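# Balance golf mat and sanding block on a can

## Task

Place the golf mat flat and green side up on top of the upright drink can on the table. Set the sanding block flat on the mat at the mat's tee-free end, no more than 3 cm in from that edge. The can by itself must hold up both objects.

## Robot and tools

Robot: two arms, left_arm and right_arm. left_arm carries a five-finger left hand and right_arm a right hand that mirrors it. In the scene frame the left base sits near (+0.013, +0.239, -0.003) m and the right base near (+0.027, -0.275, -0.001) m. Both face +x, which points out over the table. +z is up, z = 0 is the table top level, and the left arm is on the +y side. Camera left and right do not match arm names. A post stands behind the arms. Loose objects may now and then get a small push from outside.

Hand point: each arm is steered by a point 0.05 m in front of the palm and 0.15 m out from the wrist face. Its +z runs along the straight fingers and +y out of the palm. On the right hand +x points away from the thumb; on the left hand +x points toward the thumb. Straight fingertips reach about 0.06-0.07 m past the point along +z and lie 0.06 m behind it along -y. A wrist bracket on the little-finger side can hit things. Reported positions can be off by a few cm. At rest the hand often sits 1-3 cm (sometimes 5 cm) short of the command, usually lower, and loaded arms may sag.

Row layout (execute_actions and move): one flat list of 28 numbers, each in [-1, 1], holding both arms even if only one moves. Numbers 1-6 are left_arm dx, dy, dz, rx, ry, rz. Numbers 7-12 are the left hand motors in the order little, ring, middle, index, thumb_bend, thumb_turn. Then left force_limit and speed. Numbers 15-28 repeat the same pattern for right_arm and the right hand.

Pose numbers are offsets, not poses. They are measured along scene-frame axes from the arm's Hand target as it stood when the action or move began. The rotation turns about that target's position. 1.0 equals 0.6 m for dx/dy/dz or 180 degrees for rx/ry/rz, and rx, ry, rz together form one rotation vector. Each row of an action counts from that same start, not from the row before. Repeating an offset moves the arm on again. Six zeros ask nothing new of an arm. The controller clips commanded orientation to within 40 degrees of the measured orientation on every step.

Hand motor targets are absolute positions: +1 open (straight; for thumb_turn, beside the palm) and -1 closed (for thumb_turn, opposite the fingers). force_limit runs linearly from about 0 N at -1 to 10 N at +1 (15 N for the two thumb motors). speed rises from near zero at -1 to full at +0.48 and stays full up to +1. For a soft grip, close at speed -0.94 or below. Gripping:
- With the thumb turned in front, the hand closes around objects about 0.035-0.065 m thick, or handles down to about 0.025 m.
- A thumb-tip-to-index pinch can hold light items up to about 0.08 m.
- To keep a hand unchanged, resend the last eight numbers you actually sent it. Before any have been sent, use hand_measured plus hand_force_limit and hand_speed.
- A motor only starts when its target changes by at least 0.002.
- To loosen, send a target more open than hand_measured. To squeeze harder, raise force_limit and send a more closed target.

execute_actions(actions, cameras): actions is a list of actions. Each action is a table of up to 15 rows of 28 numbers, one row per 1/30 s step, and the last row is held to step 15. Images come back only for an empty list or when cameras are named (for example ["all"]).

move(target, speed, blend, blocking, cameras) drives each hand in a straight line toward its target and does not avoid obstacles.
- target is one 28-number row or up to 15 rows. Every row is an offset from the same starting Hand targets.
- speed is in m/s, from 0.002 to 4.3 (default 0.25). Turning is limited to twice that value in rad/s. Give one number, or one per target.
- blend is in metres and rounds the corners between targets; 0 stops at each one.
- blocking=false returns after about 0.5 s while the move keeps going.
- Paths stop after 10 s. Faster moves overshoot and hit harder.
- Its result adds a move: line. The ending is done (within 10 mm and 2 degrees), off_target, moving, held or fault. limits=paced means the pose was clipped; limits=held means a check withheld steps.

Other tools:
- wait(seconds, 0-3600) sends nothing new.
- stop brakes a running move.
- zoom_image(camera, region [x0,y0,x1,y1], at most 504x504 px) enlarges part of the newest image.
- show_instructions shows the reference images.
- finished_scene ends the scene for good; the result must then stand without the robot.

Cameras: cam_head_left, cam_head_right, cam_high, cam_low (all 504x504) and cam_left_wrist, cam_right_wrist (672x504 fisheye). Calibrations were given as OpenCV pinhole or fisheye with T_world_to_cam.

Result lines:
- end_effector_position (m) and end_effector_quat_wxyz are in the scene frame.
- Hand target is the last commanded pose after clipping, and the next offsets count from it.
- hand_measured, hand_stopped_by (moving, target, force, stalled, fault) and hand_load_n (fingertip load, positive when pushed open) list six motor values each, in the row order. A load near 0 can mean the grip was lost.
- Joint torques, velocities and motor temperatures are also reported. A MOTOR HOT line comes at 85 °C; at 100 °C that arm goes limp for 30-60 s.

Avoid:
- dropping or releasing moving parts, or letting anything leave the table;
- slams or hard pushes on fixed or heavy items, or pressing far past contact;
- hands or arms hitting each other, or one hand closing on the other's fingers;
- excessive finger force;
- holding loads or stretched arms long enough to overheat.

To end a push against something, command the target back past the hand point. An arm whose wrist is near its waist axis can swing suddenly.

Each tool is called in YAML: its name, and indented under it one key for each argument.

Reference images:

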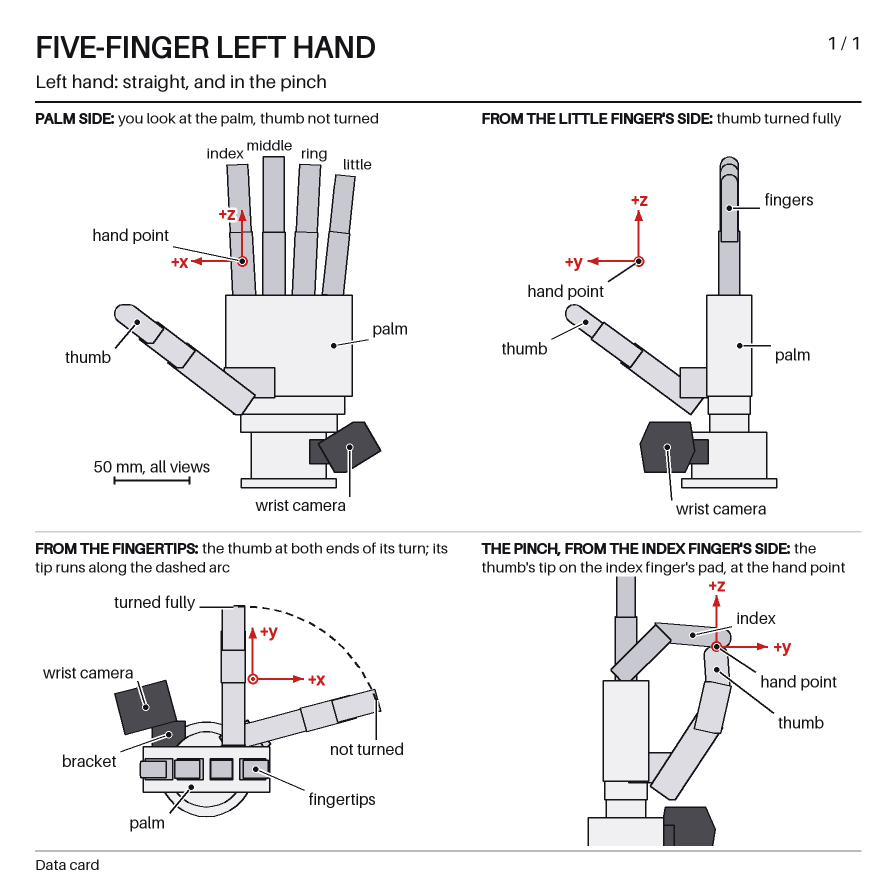

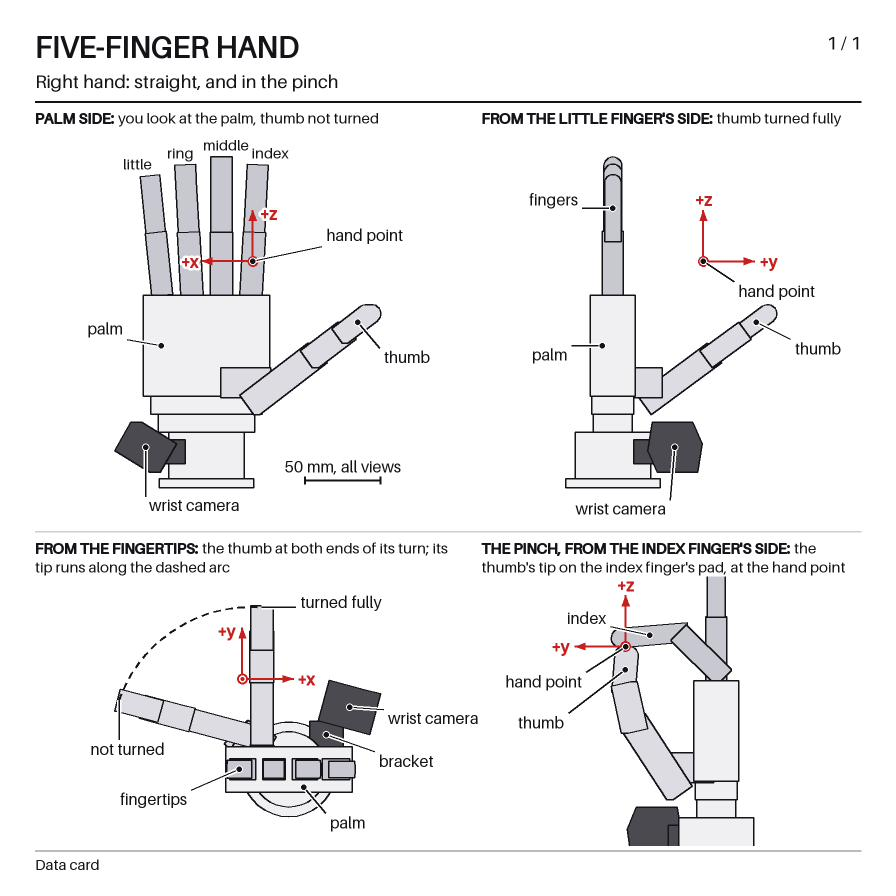

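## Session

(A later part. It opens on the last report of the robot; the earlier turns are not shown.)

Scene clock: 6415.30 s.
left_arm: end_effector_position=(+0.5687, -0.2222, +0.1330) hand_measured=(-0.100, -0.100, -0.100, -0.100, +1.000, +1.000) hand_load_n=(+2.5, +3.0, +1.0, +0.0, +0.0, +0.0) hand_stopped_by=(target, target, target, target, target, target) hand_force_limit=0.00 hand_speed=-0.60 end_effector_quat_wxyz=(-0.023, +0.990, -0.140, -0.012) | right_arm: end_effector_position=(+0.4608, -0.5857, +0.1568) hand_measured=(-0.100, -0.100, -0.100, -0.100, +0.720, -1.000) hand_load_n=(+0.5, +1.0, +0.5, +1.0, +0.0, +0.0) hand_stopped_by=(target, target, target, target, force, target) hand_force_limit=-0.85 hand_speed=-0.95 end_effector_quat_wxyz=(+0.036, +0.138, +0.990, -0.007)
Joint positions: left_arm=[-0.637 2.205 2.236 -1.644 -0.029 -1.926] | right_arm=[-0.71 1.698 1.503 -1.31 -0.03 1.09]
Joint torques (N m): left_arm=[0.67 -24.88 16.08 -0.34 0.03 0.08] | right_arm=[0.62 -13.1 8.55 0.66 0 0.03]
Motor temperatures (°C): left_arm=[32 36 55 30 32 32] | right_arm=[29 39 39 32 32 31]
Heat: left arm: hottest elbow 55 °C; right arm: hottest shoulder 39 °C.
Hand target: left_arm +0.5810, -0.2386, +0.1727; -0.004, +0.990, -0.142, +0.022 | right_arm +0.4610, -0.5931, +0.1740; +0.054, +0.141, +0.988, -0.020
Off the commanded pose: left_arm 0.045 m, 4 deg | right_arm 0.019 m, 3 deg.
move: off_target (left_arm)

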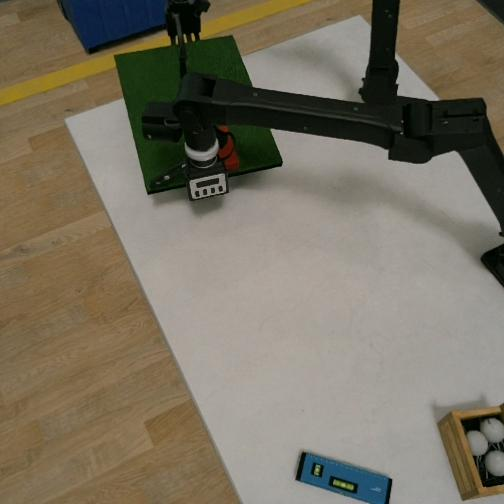

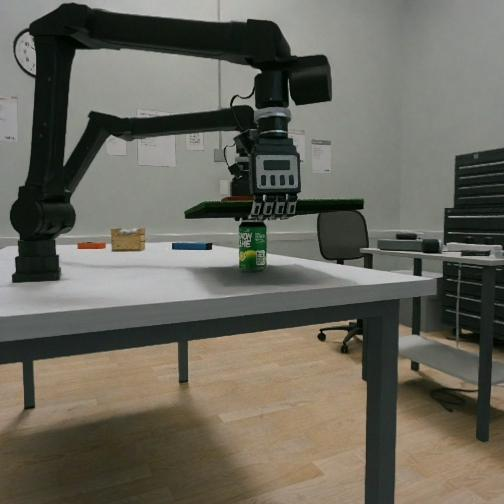

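move:
  target:
    - [0.0,0,0.03,-0.008,-0.008,0,-0.1,-0.1,-0.1,-0.1,1,1,0,-0.6,0,0,0.005,0,0,0,-0.1,-0.1,-0.1,-0.1,0.5,-1,-0.85,-0.95]
  speed: 0.04
  cameras: ["cam_high","cam_low"]

zoom_image:
  camera: "cam_low"
  region: [170, 160, 380, 290]

zoom_image:
  camera: "cam_high"
  region: [100, 20, 300, 220]

Scene clock: 6439.30 s.
left_arm: end_effector_position=(+0.5685, -0.2224, +0.1330) hand_measured=(-0.100, -0.100, -0.100, -0.100, +1.000, +1.000) hand_load_n=(+2.5, +3.0, +1.5, +0.0, -0.5, +0.0) hand_stopped_by=(target, target, target, target, target, target) hand_force_limit=0.00 hand_speed=-0.60 end_effector_quat_wxyz=(-0.022, +0.990, -0.140, -0.012) | right_arm: end_effector_position=(+0.4608, -0.5857, +0.1568) hand_measured=(-0.100, -0.100, -0.100, -0.100, +0.720, -1.000) hand_load_n=(+0.0, +1.0, +0.5, +0.5, +0.0, +0.0) hand_stopped_by=(target, target, target, target, force, target) hand_force_limit=-0.85 hand_speed=-0.95 end_effector_quat_wxyz=(+0.036, +0.138, +0.990, -0.007)
Joint positions: left_arm=[-0.637 2.205 2.236 -1.644 -0.028 -1.926] | right_arm=[-0.71 1.698 1.503 -1.31 -0.03 1.09]
Joint torques (N m): left_arm=[0.85 -27.81 14.72 0.44 0.16 0.1] | right_arm=[0.79 -12.28 8.49 0.4 0.04 0.01]
Motor temperatures (°C): left_arm=[32 37 56 30 32 32] | right_arm=[29 38 39 32 32 31]
Heat: left arm: hottest elbow 56 °C; right arm: hottest elbow 39 °C.
Hand target: left_arm +0.5809, -0.2386, +0.1907; +0.007, +0.989, -0.142, +0.036 | right_arm +0.4610, -0.5931, +0.1770; +0.054, +0.141, +0.988, -0.020
Off the commanded pose: left_arm 0.061 m, 6 deg | right_arm 0.022 m, 3 deg.
move: off_target (left_arm, right_arm)

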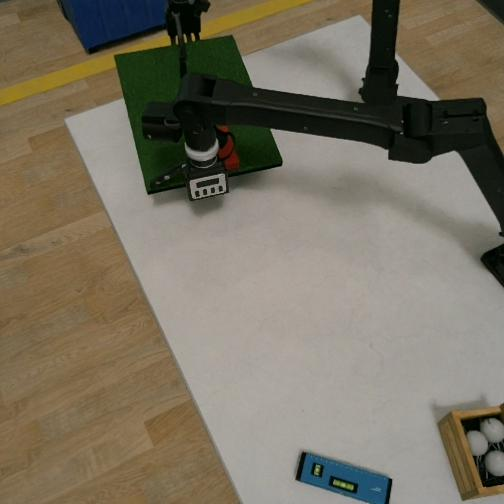

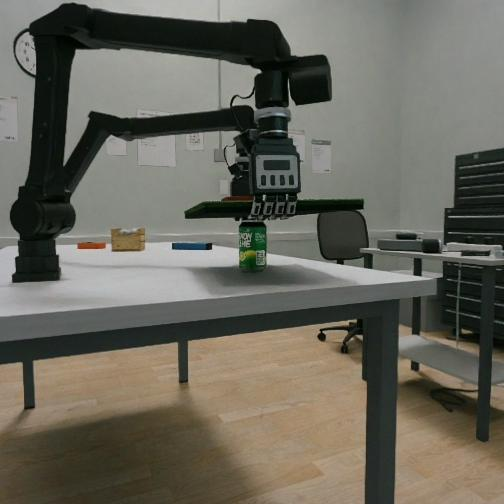

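Scaled by 2.400.

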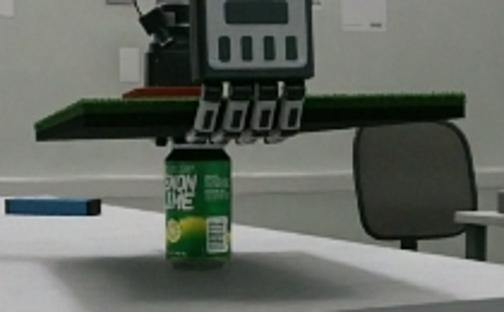

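Scaled by 2.520.

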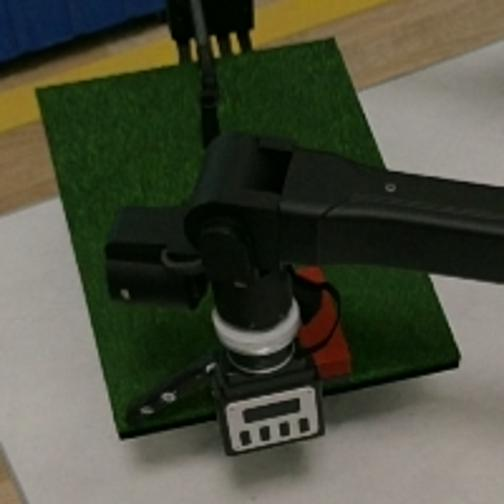

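move:
  target:
    - [0.0,0,0.025,0,0,0,-0.1,-0.1,-0.1,-0.1,1,1,0,-0.6,0,0,0.0,0,0,0,-0.1,-0.1,-0.1,-0.1,0.5,-1,-0.85,-0.95]
  speed: 0.04
  cameras: ["cam_low"]

zoom_image:
  camera: "cam_low"
  region: [170, 160, 380, 290]

Scene clock: 6450.67 s.
left_arm: end_effector_position=(+0.5683, -0.2222, +0.1427) hand_measured=(-0.100, -0.100, -0.100, -0.100, +1.000, +1.000) hand_load_n=(+2.5, +3.0, +1.5, +0.5, +0.0, +0.0) hand_stopped_by=(target, target, target, target, target, target) hand_force_limit=0.00 hand_speed=-0.60 end_effector_quat_wxyz=(-0.022, +0.990, -0.140, -0.012) | right_arm: end_effector_position=(+0.4609, -0.5856, +0.1569) hand_measured=(-0.100, -0.100, -0.100, -0.100, +0.720, -1.000) hand_load_n=(+0.0, +1.0, +0.5, +1.5, +0.0, +0.0) hand_stopped_by=(target, target, target, target, force, target) hand_force_limit=-0.85 hand_speed=-0.95 end_effector_quat_wxyz=(+0.036, +0.139, +0.990, -0.007)
Joint positions: left_arm=[-0.637 2.205 2.261 -1.669 -0.028 -1.926] | right_arm=[-0.71 1.698 1.503 -1.31 -0.031 1.091]
Joint torques (N m): left_arm=[0.79 -27.46 16.49 -0.31 0.16 0.1] | right_arm=[1.2 -12.45 9.02 0.43 -0.03 -0.06]
Motor temperatures (°C): left_arm=[32 37 56 30 32 32] | right_arm=[29 38 40 32 32 31]
Heat: left arm: hottest elbow 56 °C; right arm: hottest elbow 40 °C.
Hand target: left_arm +0.5810, -0.2386, +0.2057; +0.007, +0.989, -0.142, +0.036 | right_arm +0.4610, -0.5930, +0.1771; +0.054, +0.141, +0.988, -0.020
Off the commanded pose: left_arm 0.066 m, 6 deg | right_arm 0.021 m, 3 deg.
move: off_target (left_arm)

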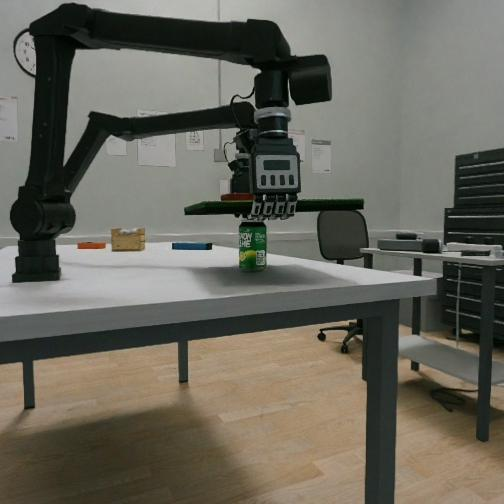

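Scaled by 2.400.

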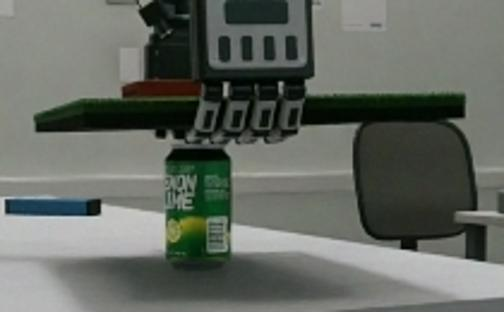

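execute_actions:
  actions: []
  cameras: ["cam_high","cam_head_right","cam_head_left"]

zoom_image:
  camera: "cam_high"
  region: [100, 20, 300, 220]

zoom_image:
  camera: "cam_head_right"
  region: [384, 210, 504, 380]

Scene clock: 6463.60 s.
left_arm: end_effector_position=(+0.5683, -0.2222, +0.1427) hand_measured=(-0.100, -0.100, -0.100, -0.100, +1.000, +1.000) hand_load_n=(+3.0, +3.5, +1.5, +0.0, +0.0, +0.0) hand_stopped_by=(target, target, target, target, target, target) hand_force_limit=0.00 hand_speed=-0.60 end_effector_quat_wxyz=(-0.022, +0.990, -0.140, -0.012) | right_arm: end_effector_position=(+0.4609, -0.5856, +0.1569) hand_measured=(-0.100, -0.100, -0.100, -0.100, +0.720, -1.000) hand_load_n=(+0.5, +1.0, +0.5, +1.5, +0.0, +0.0) hand_stopped_by=(target, target, target, target, force, target) hand_force_limit=-0.85 hand_speed=-0.95 end_effector_quat_wxyz=(+0.036, +0.139, +0.990, -0.007)
Joint positions: left_arm=[-0.637 2.205 2.261 -1.669 -0.028 -1.926] | right_arm=[-0.71 1.698 1.503 -1.31 -0.031 1.091]
Joint velocities: within noise
Joint torques (N m): left_arm=[0.79 -27.4 16.46 -0.29 0.15 0.1] | right_arm=[0.67 -12.81 8.68 0.5 0.02 -0.01]
Motor temperatures (°C): left_arm=[32 38 57 30 32 32] | right_arm=[29 38 40 32 32 31]
Heat: left arm: hottest elbow 57 °C; right arm: hottest elbow 40 °C.
Hand target: left_arm +0.5810, -0.2386, +0.2057; +0.007, +0.989, -0.142, +0.036 | right_arm +0.4610, -0.5930, +0.1771; +0.054, +0.141, +0.988, -0.020
Off the commanded pose: left_arm 0.066 m, 6 deg | right_arm 0.021 m, 3 deg.
Images, in order (width x height): cam_head_left 504x504, cam_head_right 504x504, cam_high 504x504.

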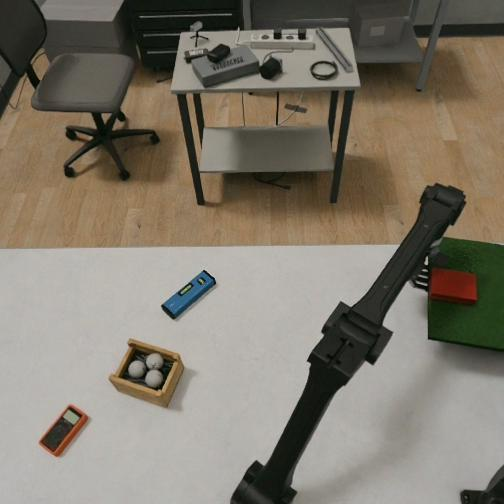

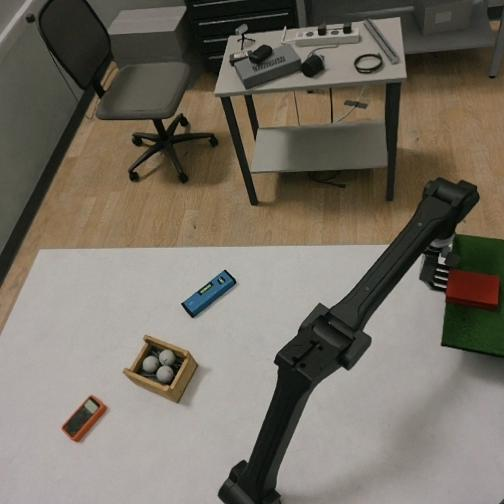

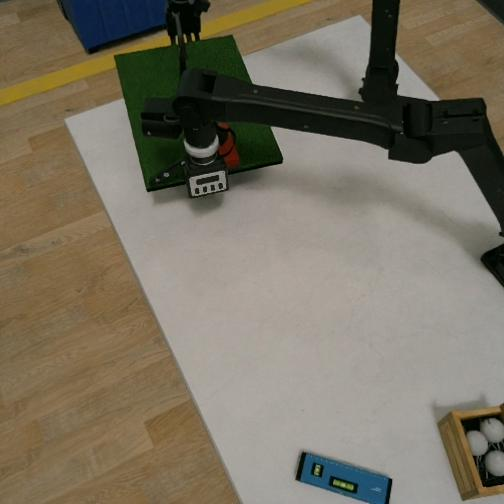

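Scaled by 2.520.

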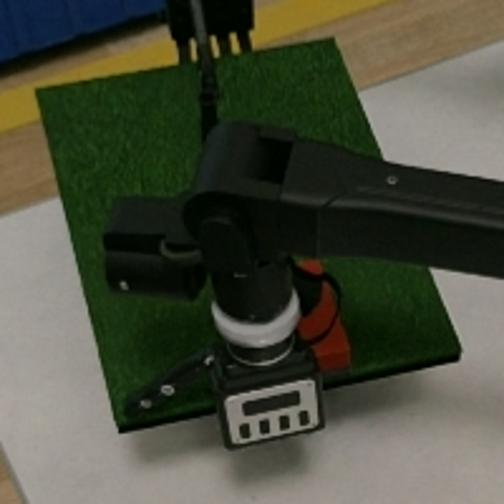

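Scaled by 2.965.

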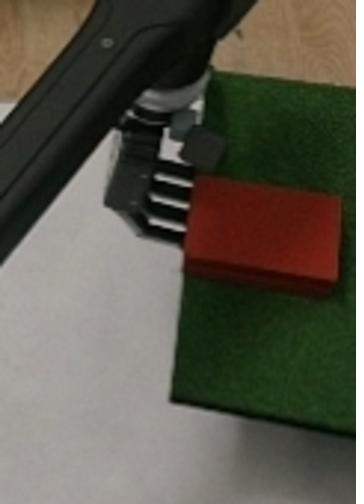

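move:
  target:
    - [-0.0057,-0.0283,0,0,0,0,-0.1,-0.1,-0.1,-0.1,1,1,0,-0.6,-0.0057,-0.0283,0,0,0,0,-0.1,-0.1,-0.1,-0.1,0.5,-1,-0.85,-0.95]
  speed: 0.03
  cameras: ["cam_low"]

zoom_image:
  camera: "cam_low"
  region: [170, 160, 380, 290]

Scene clock: 6499.27 s.
left_arm: end_effector_position=(+0.5663, -0.2343, +0.1543) hand_measured=(-0.100, -0.100, -0.100, -0.100, +1.000, +1.000) hand_load_n=(+2.0, +3.5, +2.0, +0.5, +0.0, +0.0) hand_stopped_by=(target, target, target, target, target, target) hand_force_limit=0.00 hand_speed=-0.60 end_effector_quat_wxyz=(-0.018, +0.989, -0.145, -0.004) | right_arm: end_effector_position=(+0.4528, -0.5960, +0.1570) hand_measured=(-0.100, -0.100, -0.100, -0.100, +0.720, -1.000) hand_load_n=(+0.5, +1.5, +1.0, +1.5, +0.0, -0.5) hand_stopped_by=(target, target, target, target, force, target) hand_force_limit=-0.85 hand_speed=-0.95 end_effector_quat_wxyz=(+0.039, +0.148, +0.988, -0.002)
Joint positions: left_arm=[-0.653 2.213 2.304 -1.686 -0.028 -1.93] | right_arm=[-0.739 1.7 1.503 -1.31 -0.044 1.08]
Joint torques (N m): left_arm=[0.21 -26.05 16.84 -0.14 0.16 -0.08] | right_arm=[1.49 -11.34 11.12 0.43 0.37 -0.2]
Motor temperatures (°C): left_arm=[32 38 59 30 32 32] | right_arm=[29 38 40 32 32 31]
Heat: left arm: hottest elbow 59 °C; right arm: hottest elbow 40 °C.
Hand target: left_arm +0.5775, -0.2557, +0.2057; +0.007, +0.989, -0.142, +0.036 | right_arm +0.4577, -0.6099, +0.1770; +0.054, +0.141, +0.988, -0.020
Off the commanded pose: left_arm 0.057 m, 5 deg | right_arm 0.025 m, 3 deg.
joint sent to its limit (left arm) — joint 4 (wrist pitch), lower limit. The joint targets are off in position, not in orientation.
move: off_target (left_arm, right_arm)

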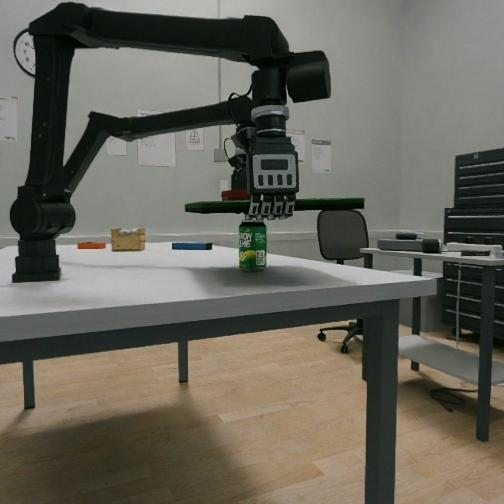

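Scaled by 2.400.

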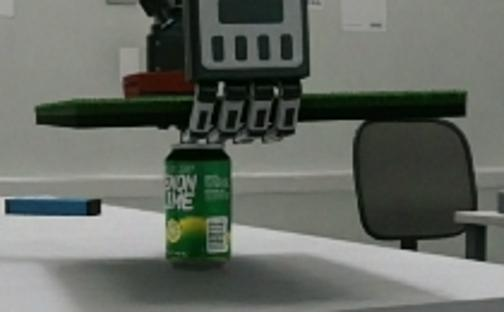

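move:
  target:
    - [-0.007,-0.0333,-0.03,0,0,0,-0.1,-0.1,-0.1,-0.1,1,1,0,-0.6,-0.003,-0.0333,0,0,0,0,-0.1,-0.1,-0.1,-0.1,0.5,-1,-0.85,-0.95]
  speed: 0.03
  cameras: ["cam_low","cam_high"]

zoom_image:
  camera: "cam_low"
  region: [170, 160, 380, 290]

zoom_image:
  camera: "cam_high"
  region: [100, 0, 300, 200]

Scene clock: 6513.43 s.
left_arm: end_effector_position=(+0.5611, -0.2496, +0.1410) hand_measured=(-0.100, -0.100, -0.100, -0.100, +1.000, +1.000) hand_load_n=(+2.0, +2.5, +2.0, +1.0, +0.0, +0.0) hand_stopped_by=(target, target, target, target, target, target) hand_force_limit=0.00 hand_speed=-0.60 end_effector_quat_wxyz=(-0.021, +0.989, -0.145, -0.008) | right_arm: end_effector_position=(+0.4467, -0.6112, +0.1473) hand_measured=(-0.100, -0.100, -0.100, -0.100, +0.720, -1.000) hand_load_n=(+0.5, +1.5, +1.0, +1.0, +0.0, +0.0) hand_stopped_by=(target, target, target, target, force, target) hand_force_limit=-0.85 hand_speed=-0.95 end_effector_quat_wxyz=(+0.031, +0.148, +0.989, +0.002)
Joint positions: left_arm=[-0.675 2.243 2.323 -1.686 -0.028 -1.954] | right_arm=[-0.767 1.734 1.523 -1.314 -0.042 1.053]
Joint torques (N m): left_arm=[-0.09 -25.64 16.76 0.42 0.1 -0.1] | right_arm=[1.26 -11.58 12.62 -0.05 0.18 -0.17]
Motor temperatures (°C): left_arm=[32 38 61 30 32 32] | right_arm=[29 38 42 32 32 31]
Heat: left arm: hottest elbow 61 °C; right arm: hottest elbow 42 °C.
Hand target: left_arm +0.5734, -0.2756, +0.1876; +0.007, +0.989, -0.142, +0.036 | right_arm +0.4559, -0.6299, +0.1770; +0.054, +0.141, +0.988, -0.020
Off the commanded pose: left_arm 0.055 m, 6 deg | right_arm 0.036 m, 4 deg.
move: off_target (left_arm, right_arm)
Images, in order (width x height): cam_high 504x504, cam_low 504x504.

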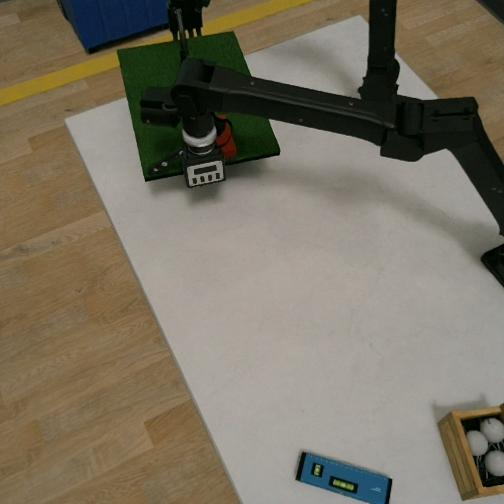

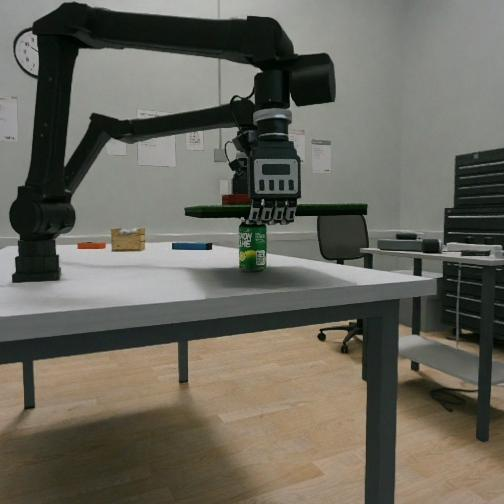

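Scaled by 2.400.

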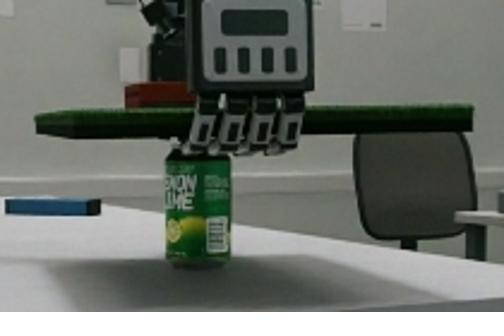

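Scaled by 2.520.

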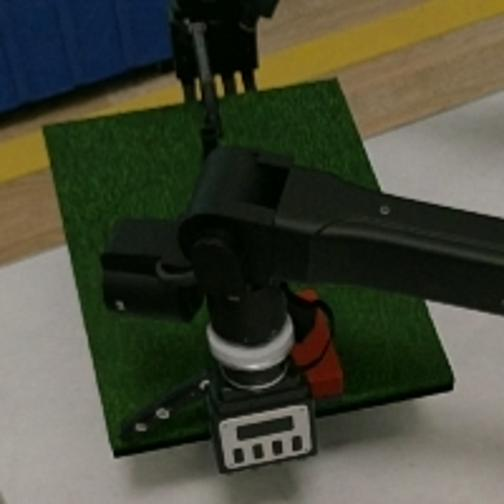

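move:
  target:
    - [0.0,-0.045,0.0,0,0,0,-0.1,-0.1,-0.1,-0.1,1,1,0,-0.6,0.003,-0.045,0.01,0,0,0,-0.1,-0.1,-0.1,-0.1,0.5,-1,-0.85,-0.95]
  speed: 0.03
  cameras: ["cam_low","cam_high"]

zoom_image:
  camera: "cam_low"
  region: [170, 160, 380, 290]

zoom_image:
  camera: "cam_high"
  region: [100, 0, 300, 200]

Scene clock: 6541.63 s.
left_arm: end_effector_position=(+0.5652, -0.2787, +0.1408) hand_measured=(-0.100, -0.100, -0.100, -0.100, +1.000, +1.000) hand_load_n=(+1.0, +2.0, +2.0, +2.0, +0.0, +0.0) hand_stopped_by=(target, target, target, target, target, target) hand_force_limit=0.00 hand_speed=-0.60 end_effector_quat_wxyz=(-0.012, +0.989, -0.144, +0.007) | right_arm: end_effector_position=(+0.4494, -0.6393, +0.1522) hand_measured=(-0.100, -0.100, -0.100, -0.100, +0.720, -1.000) hand_load_n=(+1.5, +1.5, +0.5, +0.0, -0.5, +0.0) hand_stopped_by=(target, target, target, target, force, target) hand_force_limit=-0.85 hand_speed=-0.95 end_effector_quat_wxyz=(+0.031, +0.147, +0.989, +0.001)
Joint positions: left_arm=[-0.704 2.298 2.416 -1.688 -0.028 -1.984] | right_arm=[-0.798 1.789 1.613 -1.348 -0.042 1.02]
Joint torques (N m): left_arm=[-0.09 -26.23 16.79 0.03 0.08 -0.11] | right_arm=[1.44 -12.34 12.92 -0.39 0.03 -0.17]
Motor temperatures (°C): left_arm=[32 39 59 30 32 33] | right_arm=[29 39 45 32 32 31]
Heat: left arm: hottest elbow 59 °C; right arm: hottest elbow 45 °C.
Hand target: left_arm +0.5732, -0.3028, +0.1879; +0.007, +0.989, -0.142, +0.037 | right_arm +0.4577, -0.6570, +0.1830; +0.054, +0.141, +0.988, -0.020
Off the commanded pose: left_arm 0.053 m, 4 deg | right_arm 0.036 m, 4 deg.
joint sent to its limit (left arm) — joint 4 (wrist pitch), lower limit. The joint targets are off in position, not in orientation.
move: off_target (left_arm, right_arm)
Images, in order (width x height): cam_high 504x504, cam_low 504x504.

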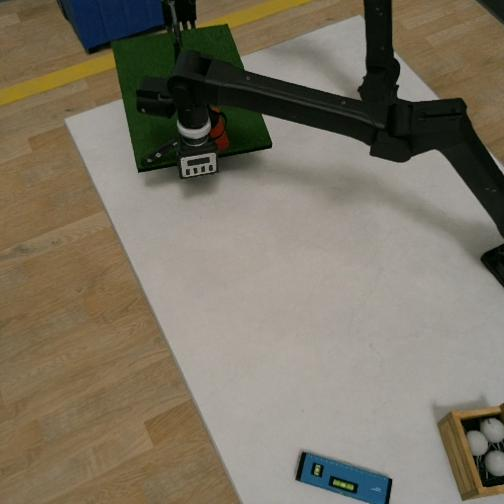

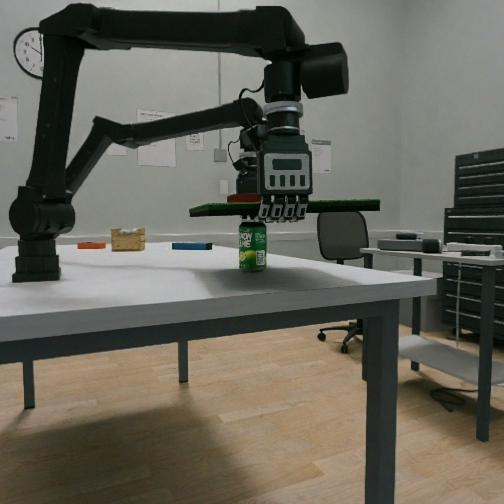

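Scaled by 2.400.

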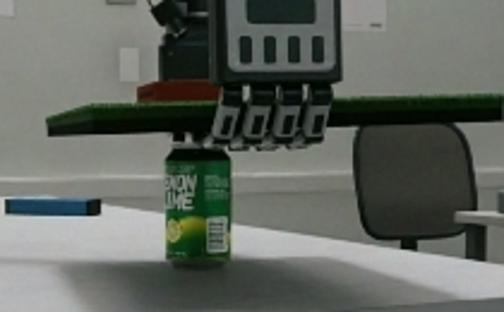

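Scaled by 2.520.

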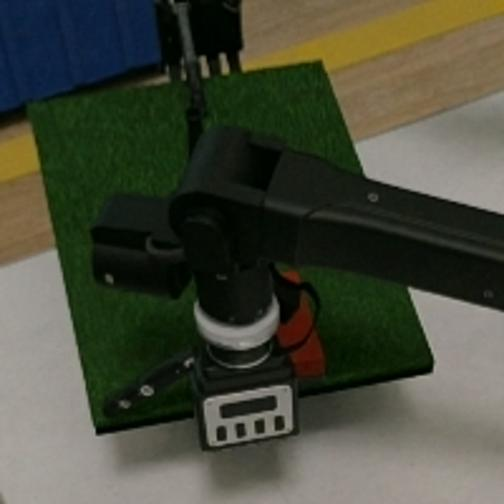

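move:
  target:
    - [-0.006,0.0,-0.025,0,0,0,-0.1,-0.1,-0.1,-0.1,1,1,0,-0.6,-0.006,0.0,-0.025,0,0,0,-0.1,-0.1,-0.1,-0.1,0.5,-1,-0.85,-0.95]
  speed: 0.03
  cameras: []

Scene clock: 6570.83 s.
left_arm: end_effector_position=(+0.5637, -0.2809, +0.1319) hand_measured=(-0.100, -0.100, -0.100, -0.100, +1.000, +1.000) hand_load_n=(+1.5, +2.0, +2.0, +1.5, +0.0, +0.0) hand_stopped_by=(target, target, target, target, target, target) hand_force_limit=0.00 hand_speed=-0.60 end_effector_quat_wxyz=(-0.015, +0.990, -0.142, +0.003) | right_arm: end_effector_position=(+0.4513, -0.6431, +0.1500) hand_measured=(-0.100, -0.100, -0.100, -0.100, +0.720, -1.000) hand_load_n=(+1.0, +1.5, +0.5, +0.0, -0.5, +0.0) hand_stopped_by=(target, target, target, target, force, target) hand_force_limit=-0.85 hand_speed=-0.95 end_effector_quat_wxyz=(+0.036, +0.143, +0.989, -0.003)
Joint positions: left_arm=[-0.708 2.31 2.416 -1.688 -0.029 -1.992] | right_arm=[-0.8 1.794 1.613 -1.331 -0.042 1.01]
Joint torques (N m): left_arm=[-0.03 -26.4 15.87 0.01 0.05 -0.06] | right_arm=[0.44 -13.04 10.13 0.77 0.07 -0.19]
Motor temperatures (°C): left_arm=[32 38 60 30 32 33] | right_arm=[29 39 47 32 32 31]
Heat: left arm: hottest elbow 60 °C; right arm: hottest elbow 47 °C.
Hand target: left_arm +0.5698, -0.3026, +0.1727; +0.007, +0.989, -0.142, +0.036 | right_arm +0.4541, -0.6570, +0.1680; +0.054, +0.141, +0.988, -0.020
Off the commanded pose: left_arm 0.047 m, 5 deg | right_arm 0.023 m, 3 deg.
joint sent to its limit (left arm) — joint 4 (wrist pitch), lower limit. The joint targets still meet the commanded pose.
move: off_target (left_arm, right_arm)

move:
  target:
    - [0.0,0.0,-0.006,0,0,0,-0.1,-0.1,-0.1,-0.1,1,1,0,-0.6,0.0,0.0,-0.02,0,0,0,-0.1,-0.1,-0.1,-0.1,0.5,-1,-0.85,-0.95]
  speed: 0.03
  cameras: ["cam_low"]

zoom_image:
  camera: "cam_low"
  region: [170, 160, 400, 290]

Scene clock: 6580.57 s.
left_arm: end_effector_position=(+0.5628, -0.2823, +0.1310) hand_measured=(-0.100, -0.100, -0.100, -0.100, +1.000, +1.000) hand_load_n=(+1.5, +2.5, +1.5, +1.0, -0.5, +0.0) hand_stopped_by=(target, target, target, target, target, target) hand_force_limit=0.00 hand_speed=-0.60 end_effector_quat_wxyz=(-0.016, +0.990, -0.140, +0.002) | right_arm: end_effector_position=(+0.4549, -0.6473, +0.1470) hand_measured=(-0.100, -0.100, -0.100, -0.100, +0.720, -1.000) hand_load_n=(+1.0, +1.5, +0.5, +0.5, +0.0, -0.5) hand_stopped_by=(target, target, target, target, force, target) hand_force_limit=-0.85 hand_speed=-0.95 end_effector_quat_wxyz=(+0.042, +0.140, +0.989, -0.008)
Joint positions: left_arm=[-0.711 2.311 2.416 -1.688 -0.029 -1.999] | right_arm=[-0.8 1.8 1.613 -1.309 -0.042 1.004]
Joint torques (N m): left_arm=[0.21 -26.17 15.32 0.28 0.02 0.01] | right_arm=[0.91 -11.63 8.25 0.85 0.06 -0.11]
Motor temperatures (°C): left_arm=[32 38 60 30 32 33] | right_arm=[29 39 46 32 32 31]
Heat: left arm: hottest elbow 60 °C; right arm: hottest elbow 46 °C.
Hand target: left_arm +0.5698, -0.3026, +0.1691; +0.007, +0.989, -0.142, +0.036 | right_arm +0.4541, -0.6570, +0.1561; +0.054, +0.141, +0.988, -0.020
Off the commanded pose: left_arm 0.044 m, 5 deg | right_arm 0.013 m, 2 deg.
move: off_target (left_arm, right_arm)

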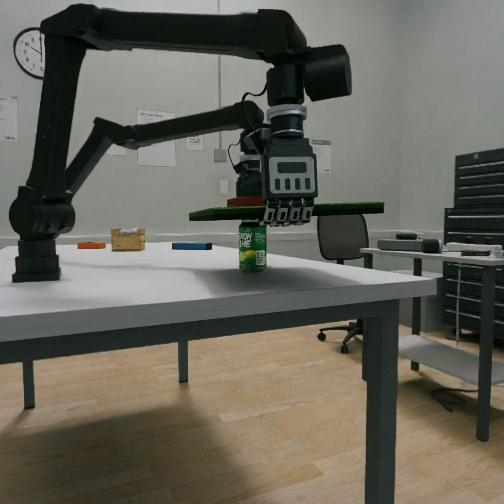

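Scaled by 2.191.

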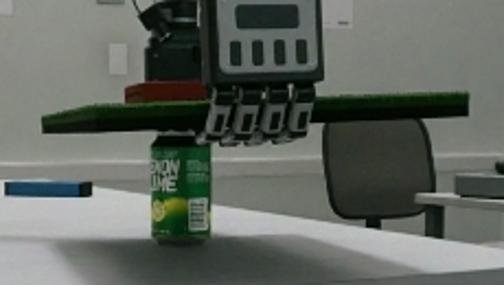

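move:
  target:
    - [0.0,0.0,-0.01,0,0,0,-0.1,-0.1,-0.1,-0.1,1,1,0,-0.6,-0.002,0.006,-0.02,0.0087,0.0092,0,-0.1,-0.1,-0.1,-0.1,0.5,-1,-0.85,-0.95]
  speed: 0.03
  cameras: ["cam_low"]

zoom_image:
  camera: "cam_low"
  region: [170, 160, 400, 290]

Scene clock: 6592.47 s.
left_arm: end_effector_position=(+0.5631, -0.2826, +0.1305) hand_measured=(-0.100, -0.100, -0.100, -0.100, +1.000, +1.000) hand_load_n=(+0.5, +1.5, +1.5, +2.0, +0.0, +0.0) hand_stopped_by=(target, target, target, target, target, target) hand_force_limit=0.00 hand_speed=-0.60 end_effector_quat_wxyz=(-0.016, +0.990, -0.140, +0.002) | right_arm: end_effector_position=(+0.4550, -0.6472, +0.1377) hand_measured=(-0.100, -0.100, -0.100, -0.100, +0.720, -1.000) hand_load_n=(+1.0, +1.5, +1.0, +1.0, +0.0, -0.5) hand_stopped_by=(target, target, target, target, force, target) hand_force_limit=-0.85 hand_speed=-0.95 end_effector_quat_wxyz=(+0.036, +0.140, +0.990, -0.002)
Joint positions: left_arm=[-0.711 2.312 2.416 -1.687 -0.029 -1.999] | right_arm=[-0.8 1.817 1.613 -1.31 -0.043 1.004]
Joint torques (N m): left_arm=[0.15 -26.46 13.98 0.91 0.02 0.01] | right_arm=[1.2 -12.51 8.55 0.29 0.2 -0.01]
Motor temperatures (°C): left_arm=[32 37 60 30 32 33] | right_arm=[29 39 44 32 32 31]
Heat: left arm: hottest elbow 60 °C; right arm: hottest elbow 44 °C.
Hand target: left_arm +0.5698, -0.3026, +0.1630; +0.007, +0.989, -0.142, +0.036 | right_arm +0.4529, -0.6533, +0.1441; +0.038, +0.142, +0.989, -0.009
Off the commanded pose: left_arm 0.039 m, 5 deg | right_arm 0.009 m, 1 deg.
move: off_target (left_arm)

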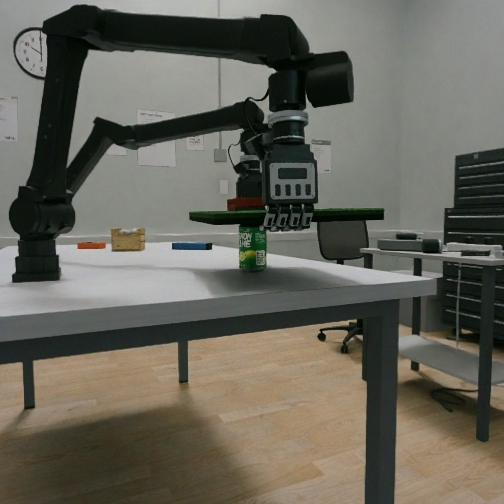

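Scaled by 2.191.

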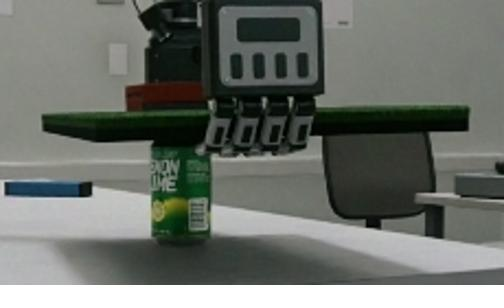

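move:
  target:
    - [0.0,0.0,-0.012,0,0,0,-0.1,-0.1,-0.1,-0.1,1,1,0,-0.6,0.0,0.0,0.0,0.0,0.0,0,-0.1,-0.1,-0.1,-0.1,0.5,-1,-0.85,-0.95]
  speed: 0.03
  cameras: ["cam_low","cam_high"]

zoom_image:
  camera: "cam_low"
  region: [170, 160, 400, 290]

zoom_image:
  camera: "cam_high"
  region: [100, 0, 300, 200]

Scene clock: 6603.93 s.
left_arm: end_effector_position=(+0.5661, -0.2848, +0.1312) hand_measured=(-0.100, -0.100, -0.100, -0.100, +1.000, +1.000) hand_load_n=(+0.5, +1.5, +2.0, +3.0, +0.0, +0.0) hand_stopped_by=(target, target, target, target, target, target) hand_force_limit=0.00 hand_speed=-0.60 end_effector_quat_wxyz=(-0.012, +0.990, -0.140, +0.009) | right_arm: end_effector_position=(+0.4551, -0.6475, +0.1378) hand_measured=(-0.100, -0.100, -0.100, -0.100, +0.720, -1.000) hand_load_n=(+1.0, +1.5, +1.0, +1.0, +0.0, +0.0) hand_stopped_by=(target, target, target, target, force, target) hand_force_limit=-0.85 hand_speed=-0.95 end_effector_quat_wxyz=(+0.036, +0.142, +0.989, -0.002)
Joint positions: left_arm=[-0.711 2.312 2.416 -1.673 -0.03 -1.999] | right_arm=[-0.8 1.817 1.613 -1.31 -0.043 1.008]
Joint torques (N m): left_arm=[0.15 -26.46 12.31 1.18 0.05 0.02] | right_arm=[0.73 -12.28 8.66 0.38 0.22 -0.09]
Motor temperatures (°C): left_arm=[32 37 59 30 32 33] | right_arm=[29 39 43 32 32 31]
Heat: left arm: hottest elbow 59 °C; right arm: hottest elbow 43 °C.
Hand target: left_arm +0.5698, -0.3026, +0.1558; +0.007, +0.989, -0.142, +0.036 | right_arm +0.4529, -0.6534, +0.1441; +0.038, +0.142, +0.989, -0.009
Off the commanded pose: left_arm 0.031 m, 4 deg | right_arm 0.009 m, 1 deg.
move: off_target (left_arm)
Images, in order (width x height): cam_high 504x504, cam_low 504x504.

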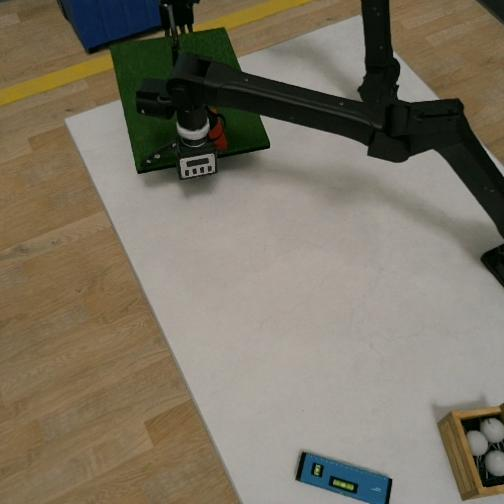

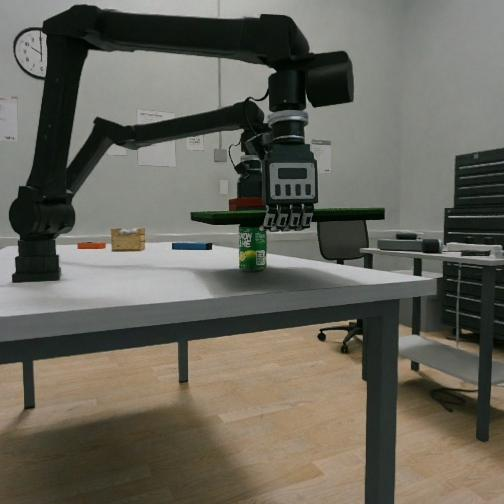

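Scaled by 2.191.

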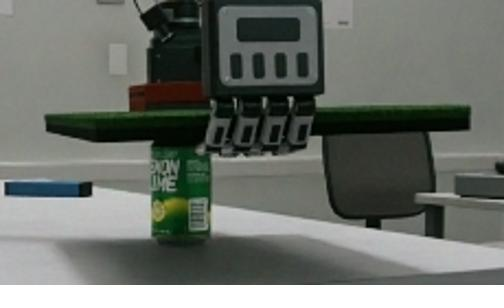

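Scaled by 2.520.

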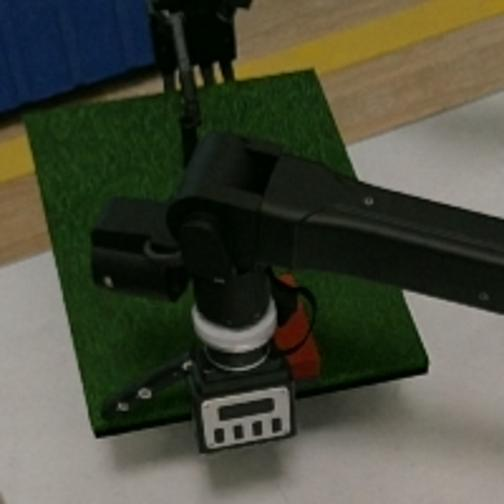

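move:
  target:
    - [0.0,0.0,-0.015,0,0,0,-0.1,-0.1,-0.1,-0.1,1,1,0,-0.6,0.0,0.0,0.0,0.0,0.0,0,-0.1,-0.1,-0.1,-0.1,0.5,-1,-0.85,-0.95]
  speed: 0.03
  cameras: ["cam_low"]

zoom_image:
  camera: "cam_low"
  region: [170, 160, 400, 290]

Scene clock: 6631.30 s.
left_arm: end_effector_position=(+0.5702, -0.2883, +0.1313) hand_measured=(-0.100, -0.100, -0.100, -0.100, +1.000, +1.000) hand_load_n=(+0.0, +0.5, +1.5, +3.5, +0.0, +0.0) hand_stopped_by=(target, target, target, target, target, target) hand_force_limit=0.00 hand_speed=-0.60 end_effector_quat_wxyz=(-0.007, +0.990, -0.140, +0.017) | right_arm: end_effector_position=(+0.4551, -0.6481, +0.1378) hand_measured=(-0.100, -0.100, -0.100, -0.100, +0.720, -1.000) hand_load_n=(+1.0, +1.5, +0.5, +1.0, +0.0, +0.0) hand_stopped_by=(target, target, target, target, force, target) hand_force_limit=-0.85 hand_speed=-0.95 end_effector_quat_wxyz=(+0.036, +0.145, +0.989, -0.002)
Joint positions: left_arm=[-0.711 2.312 2.413 -1.651 -0.03 -1.999] | right_arm=[-0.801 1.817 1.613 -1.31 -0.043 1.014]
Joint torques (N m): left_arm=[0.09 -26.75 10.48 1.33 0.04 0.01] | right_arm=[0.91 -12.69 8.47 0.17 0.26 -0.12]
Motor temperatures (°C): left_arm=[32 37 57 30 32 32] | right_arm=[29 38 42 32 32 31]
Heat: left arm: hottest elbow 57 °C; right arm: hottest elbow 42 °C.
Hand target: left_arm +0.5698, -0.3026, +0.1468; +0.007, +0.989, -0.142, +0.036 | right_arm +0.4529, -0.6534, +0.1441; +0.038, +0.142, +0.989, -0.009
Off the commanded pose: left_arm 0.021 m, 3 deg | right_arm 0.009 m, 1 deg.
move: off_target (left_arm)

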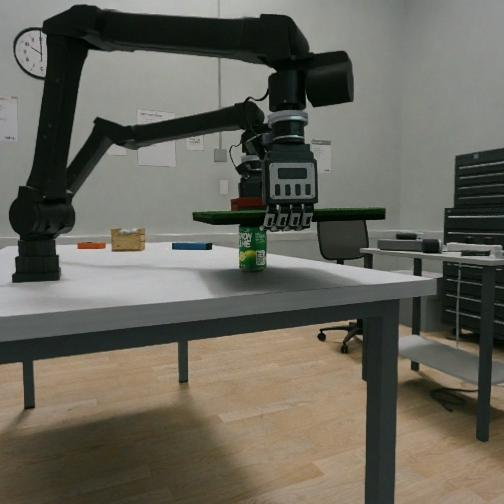

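Scaled by 2.191.

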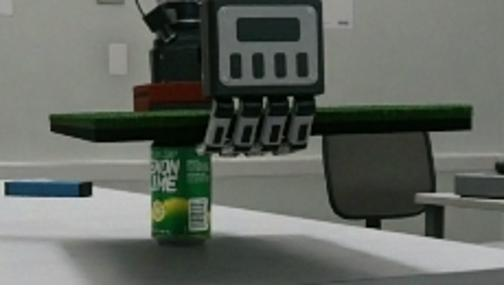

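move:
  target:
    - [0.0,0.0,-0.015,0.012,0.014,0,-0.1,-0.1,-0.1,-0.1,1,1,0,-0.6,0.0,0.0,0.0,0.0,0.0,0,-0.1,-0.1,-0.1,-0.1,0.5,-1,-0.85,-0.95]
  speed: 0.03
  cameras: ["cam_low"]

zoom_image:
  camera: "cam_low"
  region: [170, 160, 400, 290]

Scene clock: 6665.73 s.
left_arm: end_effector_position=(+0.5680, -0.2864, +0.1274) hand_measured=(-0.100, -0.100, -0.100, -0.100, +1.000, +1.000) hand_load_n=(+0.0, +0.0, +0.5, +2.0, +0.0, +0.0) hand_stopped_by=(target, target, target, target, target, target) hand_force_limit=0.00 hand_speed=-0.60 end_effector_quat_wxyz=(-0.014, +0.990, -0.139, +0.007) | right_arm: end_effector_position=(+0.4550, -0.6480, +0.1378) hand_measured=(-0.100, -0.100, -0.100, -0.100, +0.720, -1.000) hand_load_n=(+0.0, +0.5, +0.5, +1.5, +0.0, +0.0) hand_stopped_by=(target, target, target, target, force, target) hand_force_limit=-0.85 hand_speed=-0.95 end_effector_quat_wxyz=(+0.036, +0.144, +0.989, -0.002)
Joint positions: left_arm=[-0.711 2.329 2.437 -1.682 -0.03 -2] | right_arm=[-0.801 1.817 1.613 -1.31 -0.043 1.012]
Joint torques (N m): left_arm=[0.15 -23.71 14.48 -0.25 0.08 0.01] | right_arm=[1.26 -12.51 8.44 0.2 0.28 -0.1]
Heat: left arm: hottest elbow 54 °C; right arm: hottest elbow 41 °C.
Hand target: left_arm +0.5698, -0.3026, +0.1378; -0.008, +0.990, -0.142, +0.012 | right_arm +0.4529, -0.6534, +0.1441; +0.038, +0.142, +0.989, -0.009
Off the commanded pose: left_arm 0.019 m, 1 deg | right_arm 0.009 m, 1 deg.
joint sent to its limit (left arm) — joint 4 (wrist pitch), lower limit. The joint targets still meet the commanded pose.
move: off_target (left_arm)

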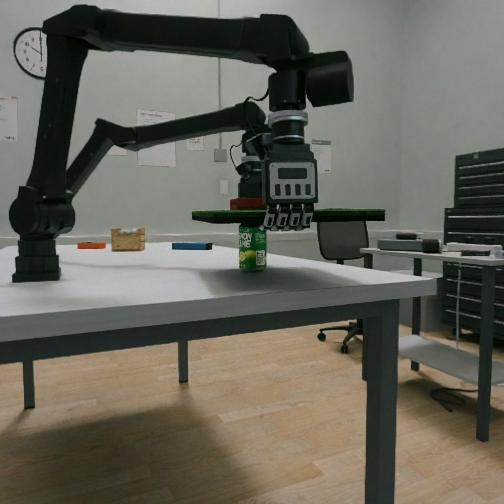

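Scaled by 2.191.

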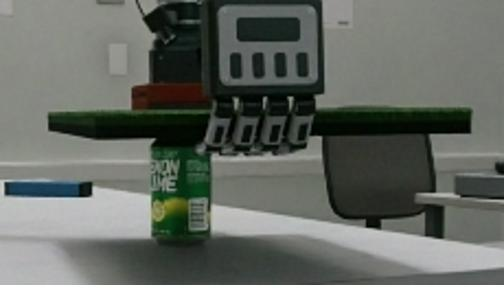

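move:
  target:
    - [0.0,0.0,-0.012,0.0,0.0,0,-0.1,-0.1,-0.1,-0.1,1,1,0,-0.6,0.0,0.0,0.0,0.0,0.0,0,-0.1,-0.1,-0.1,-0.1,0.5,-1,-0.85,-0.95]
  speed: 0.03
  cameras: ["cam_low","cam_high"]

zoom_image:
  camera: "cam_low"
  region: [170, 160, 400, 290]

zoom_image:
  camera: "cam_high"
  region: [100, 0, 300, 200]

Scene clock: 6675.40 s.
left_arm: end_effector_position=(+0.5684, -0.2867, +0.1263) hand_measured=(-0.100, -0.100, -0.100, -0.100, +1.000, +1.000) hand_load_n=(+0.0, +0.0, +0.0, +1.5, +0.0, +0.0) hand_stopped_by=(target, target, target, target, target, target) hand_force_limit=0.00 hand_speed=-0.60 end_effector_quat_wxyz=(-0.014, +0.990, -0.139, +0.006) | right_arm: end_effector_position=(+0.4546, -0.6477, +0.1377) hand_measured=(-0.100, -0.100, -0.100, -0.100, +0.720, -1.000) hand_load_n=(+0.5, +0.5, +0.5, +2.0, +0.0, +0.0) hand_stopped_by=(target, target, target, target, force, target) hand_force_limit=-0.85 hand_speed=-0.95 end_effector_quat_wxyz=(+0.035, +0.143, +0.989, -0.002)
Joint positions: left_arm=[-0.711 2.333 2.441 -1.684 -0.03 -2.001] | right_arm=[-0.801 1.817 1.613 -1.311 -0.043 1.009]
Joint torques (N m): left_arm=[0.15 -23.36 14.19 -0.25 0.08 0.01] | right_arm=[1.03 -12.45 8.58 0.28 0.22 -0.1]
Heat: left arm: hottest elbow 53 °C; right arm: hottest elbow 41 °C.
Hand target: left_arm +0.5698, -0.3026, +0.1306; -0.008, +0.990, -0.142, +0.012 | right_arm +0.4528, -0.6534, +0.1441; +0.038, +0.142, +0.989, -0.009
Off the commanded pose: left_arm 0.017 m, 1 deg | right_arm 0.009 m, 1 deg.
joint sent to its limit (left arm) — joint 4 (wrist pitch), lower limit. The joint targets still meet the commanded pose.
move: off_target (left_arm)
Images, in order (width x height): cam_high 504x504, cam_low 504x504.

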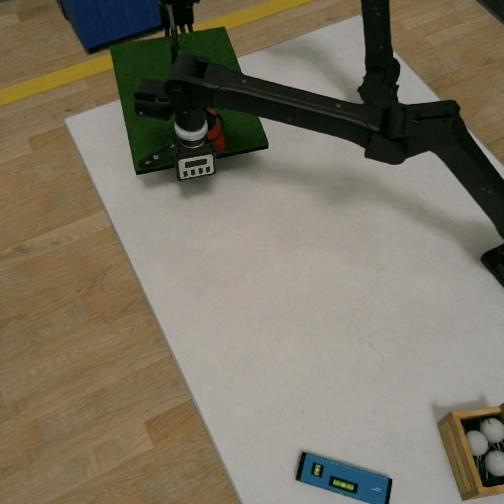

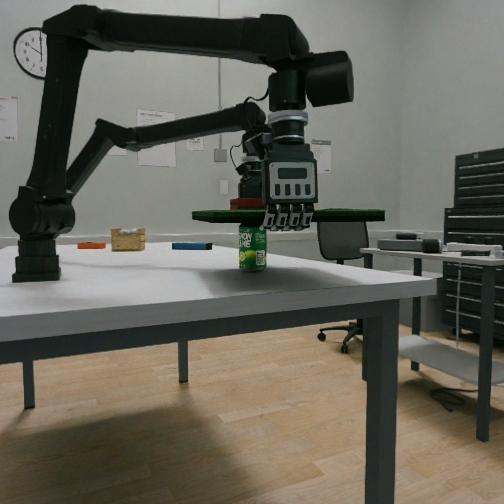

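Scaled by 2.191.

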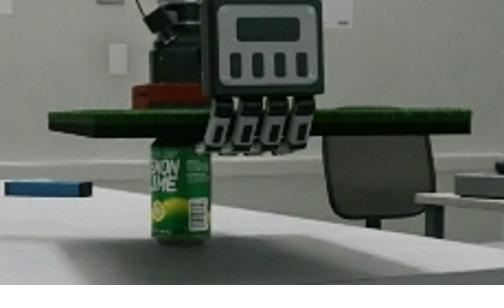

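Scaled by 2.520.

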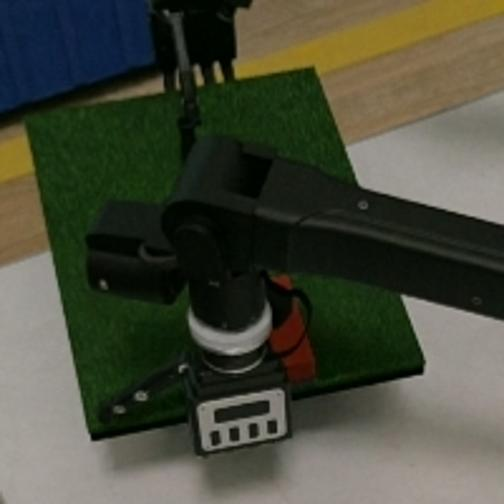

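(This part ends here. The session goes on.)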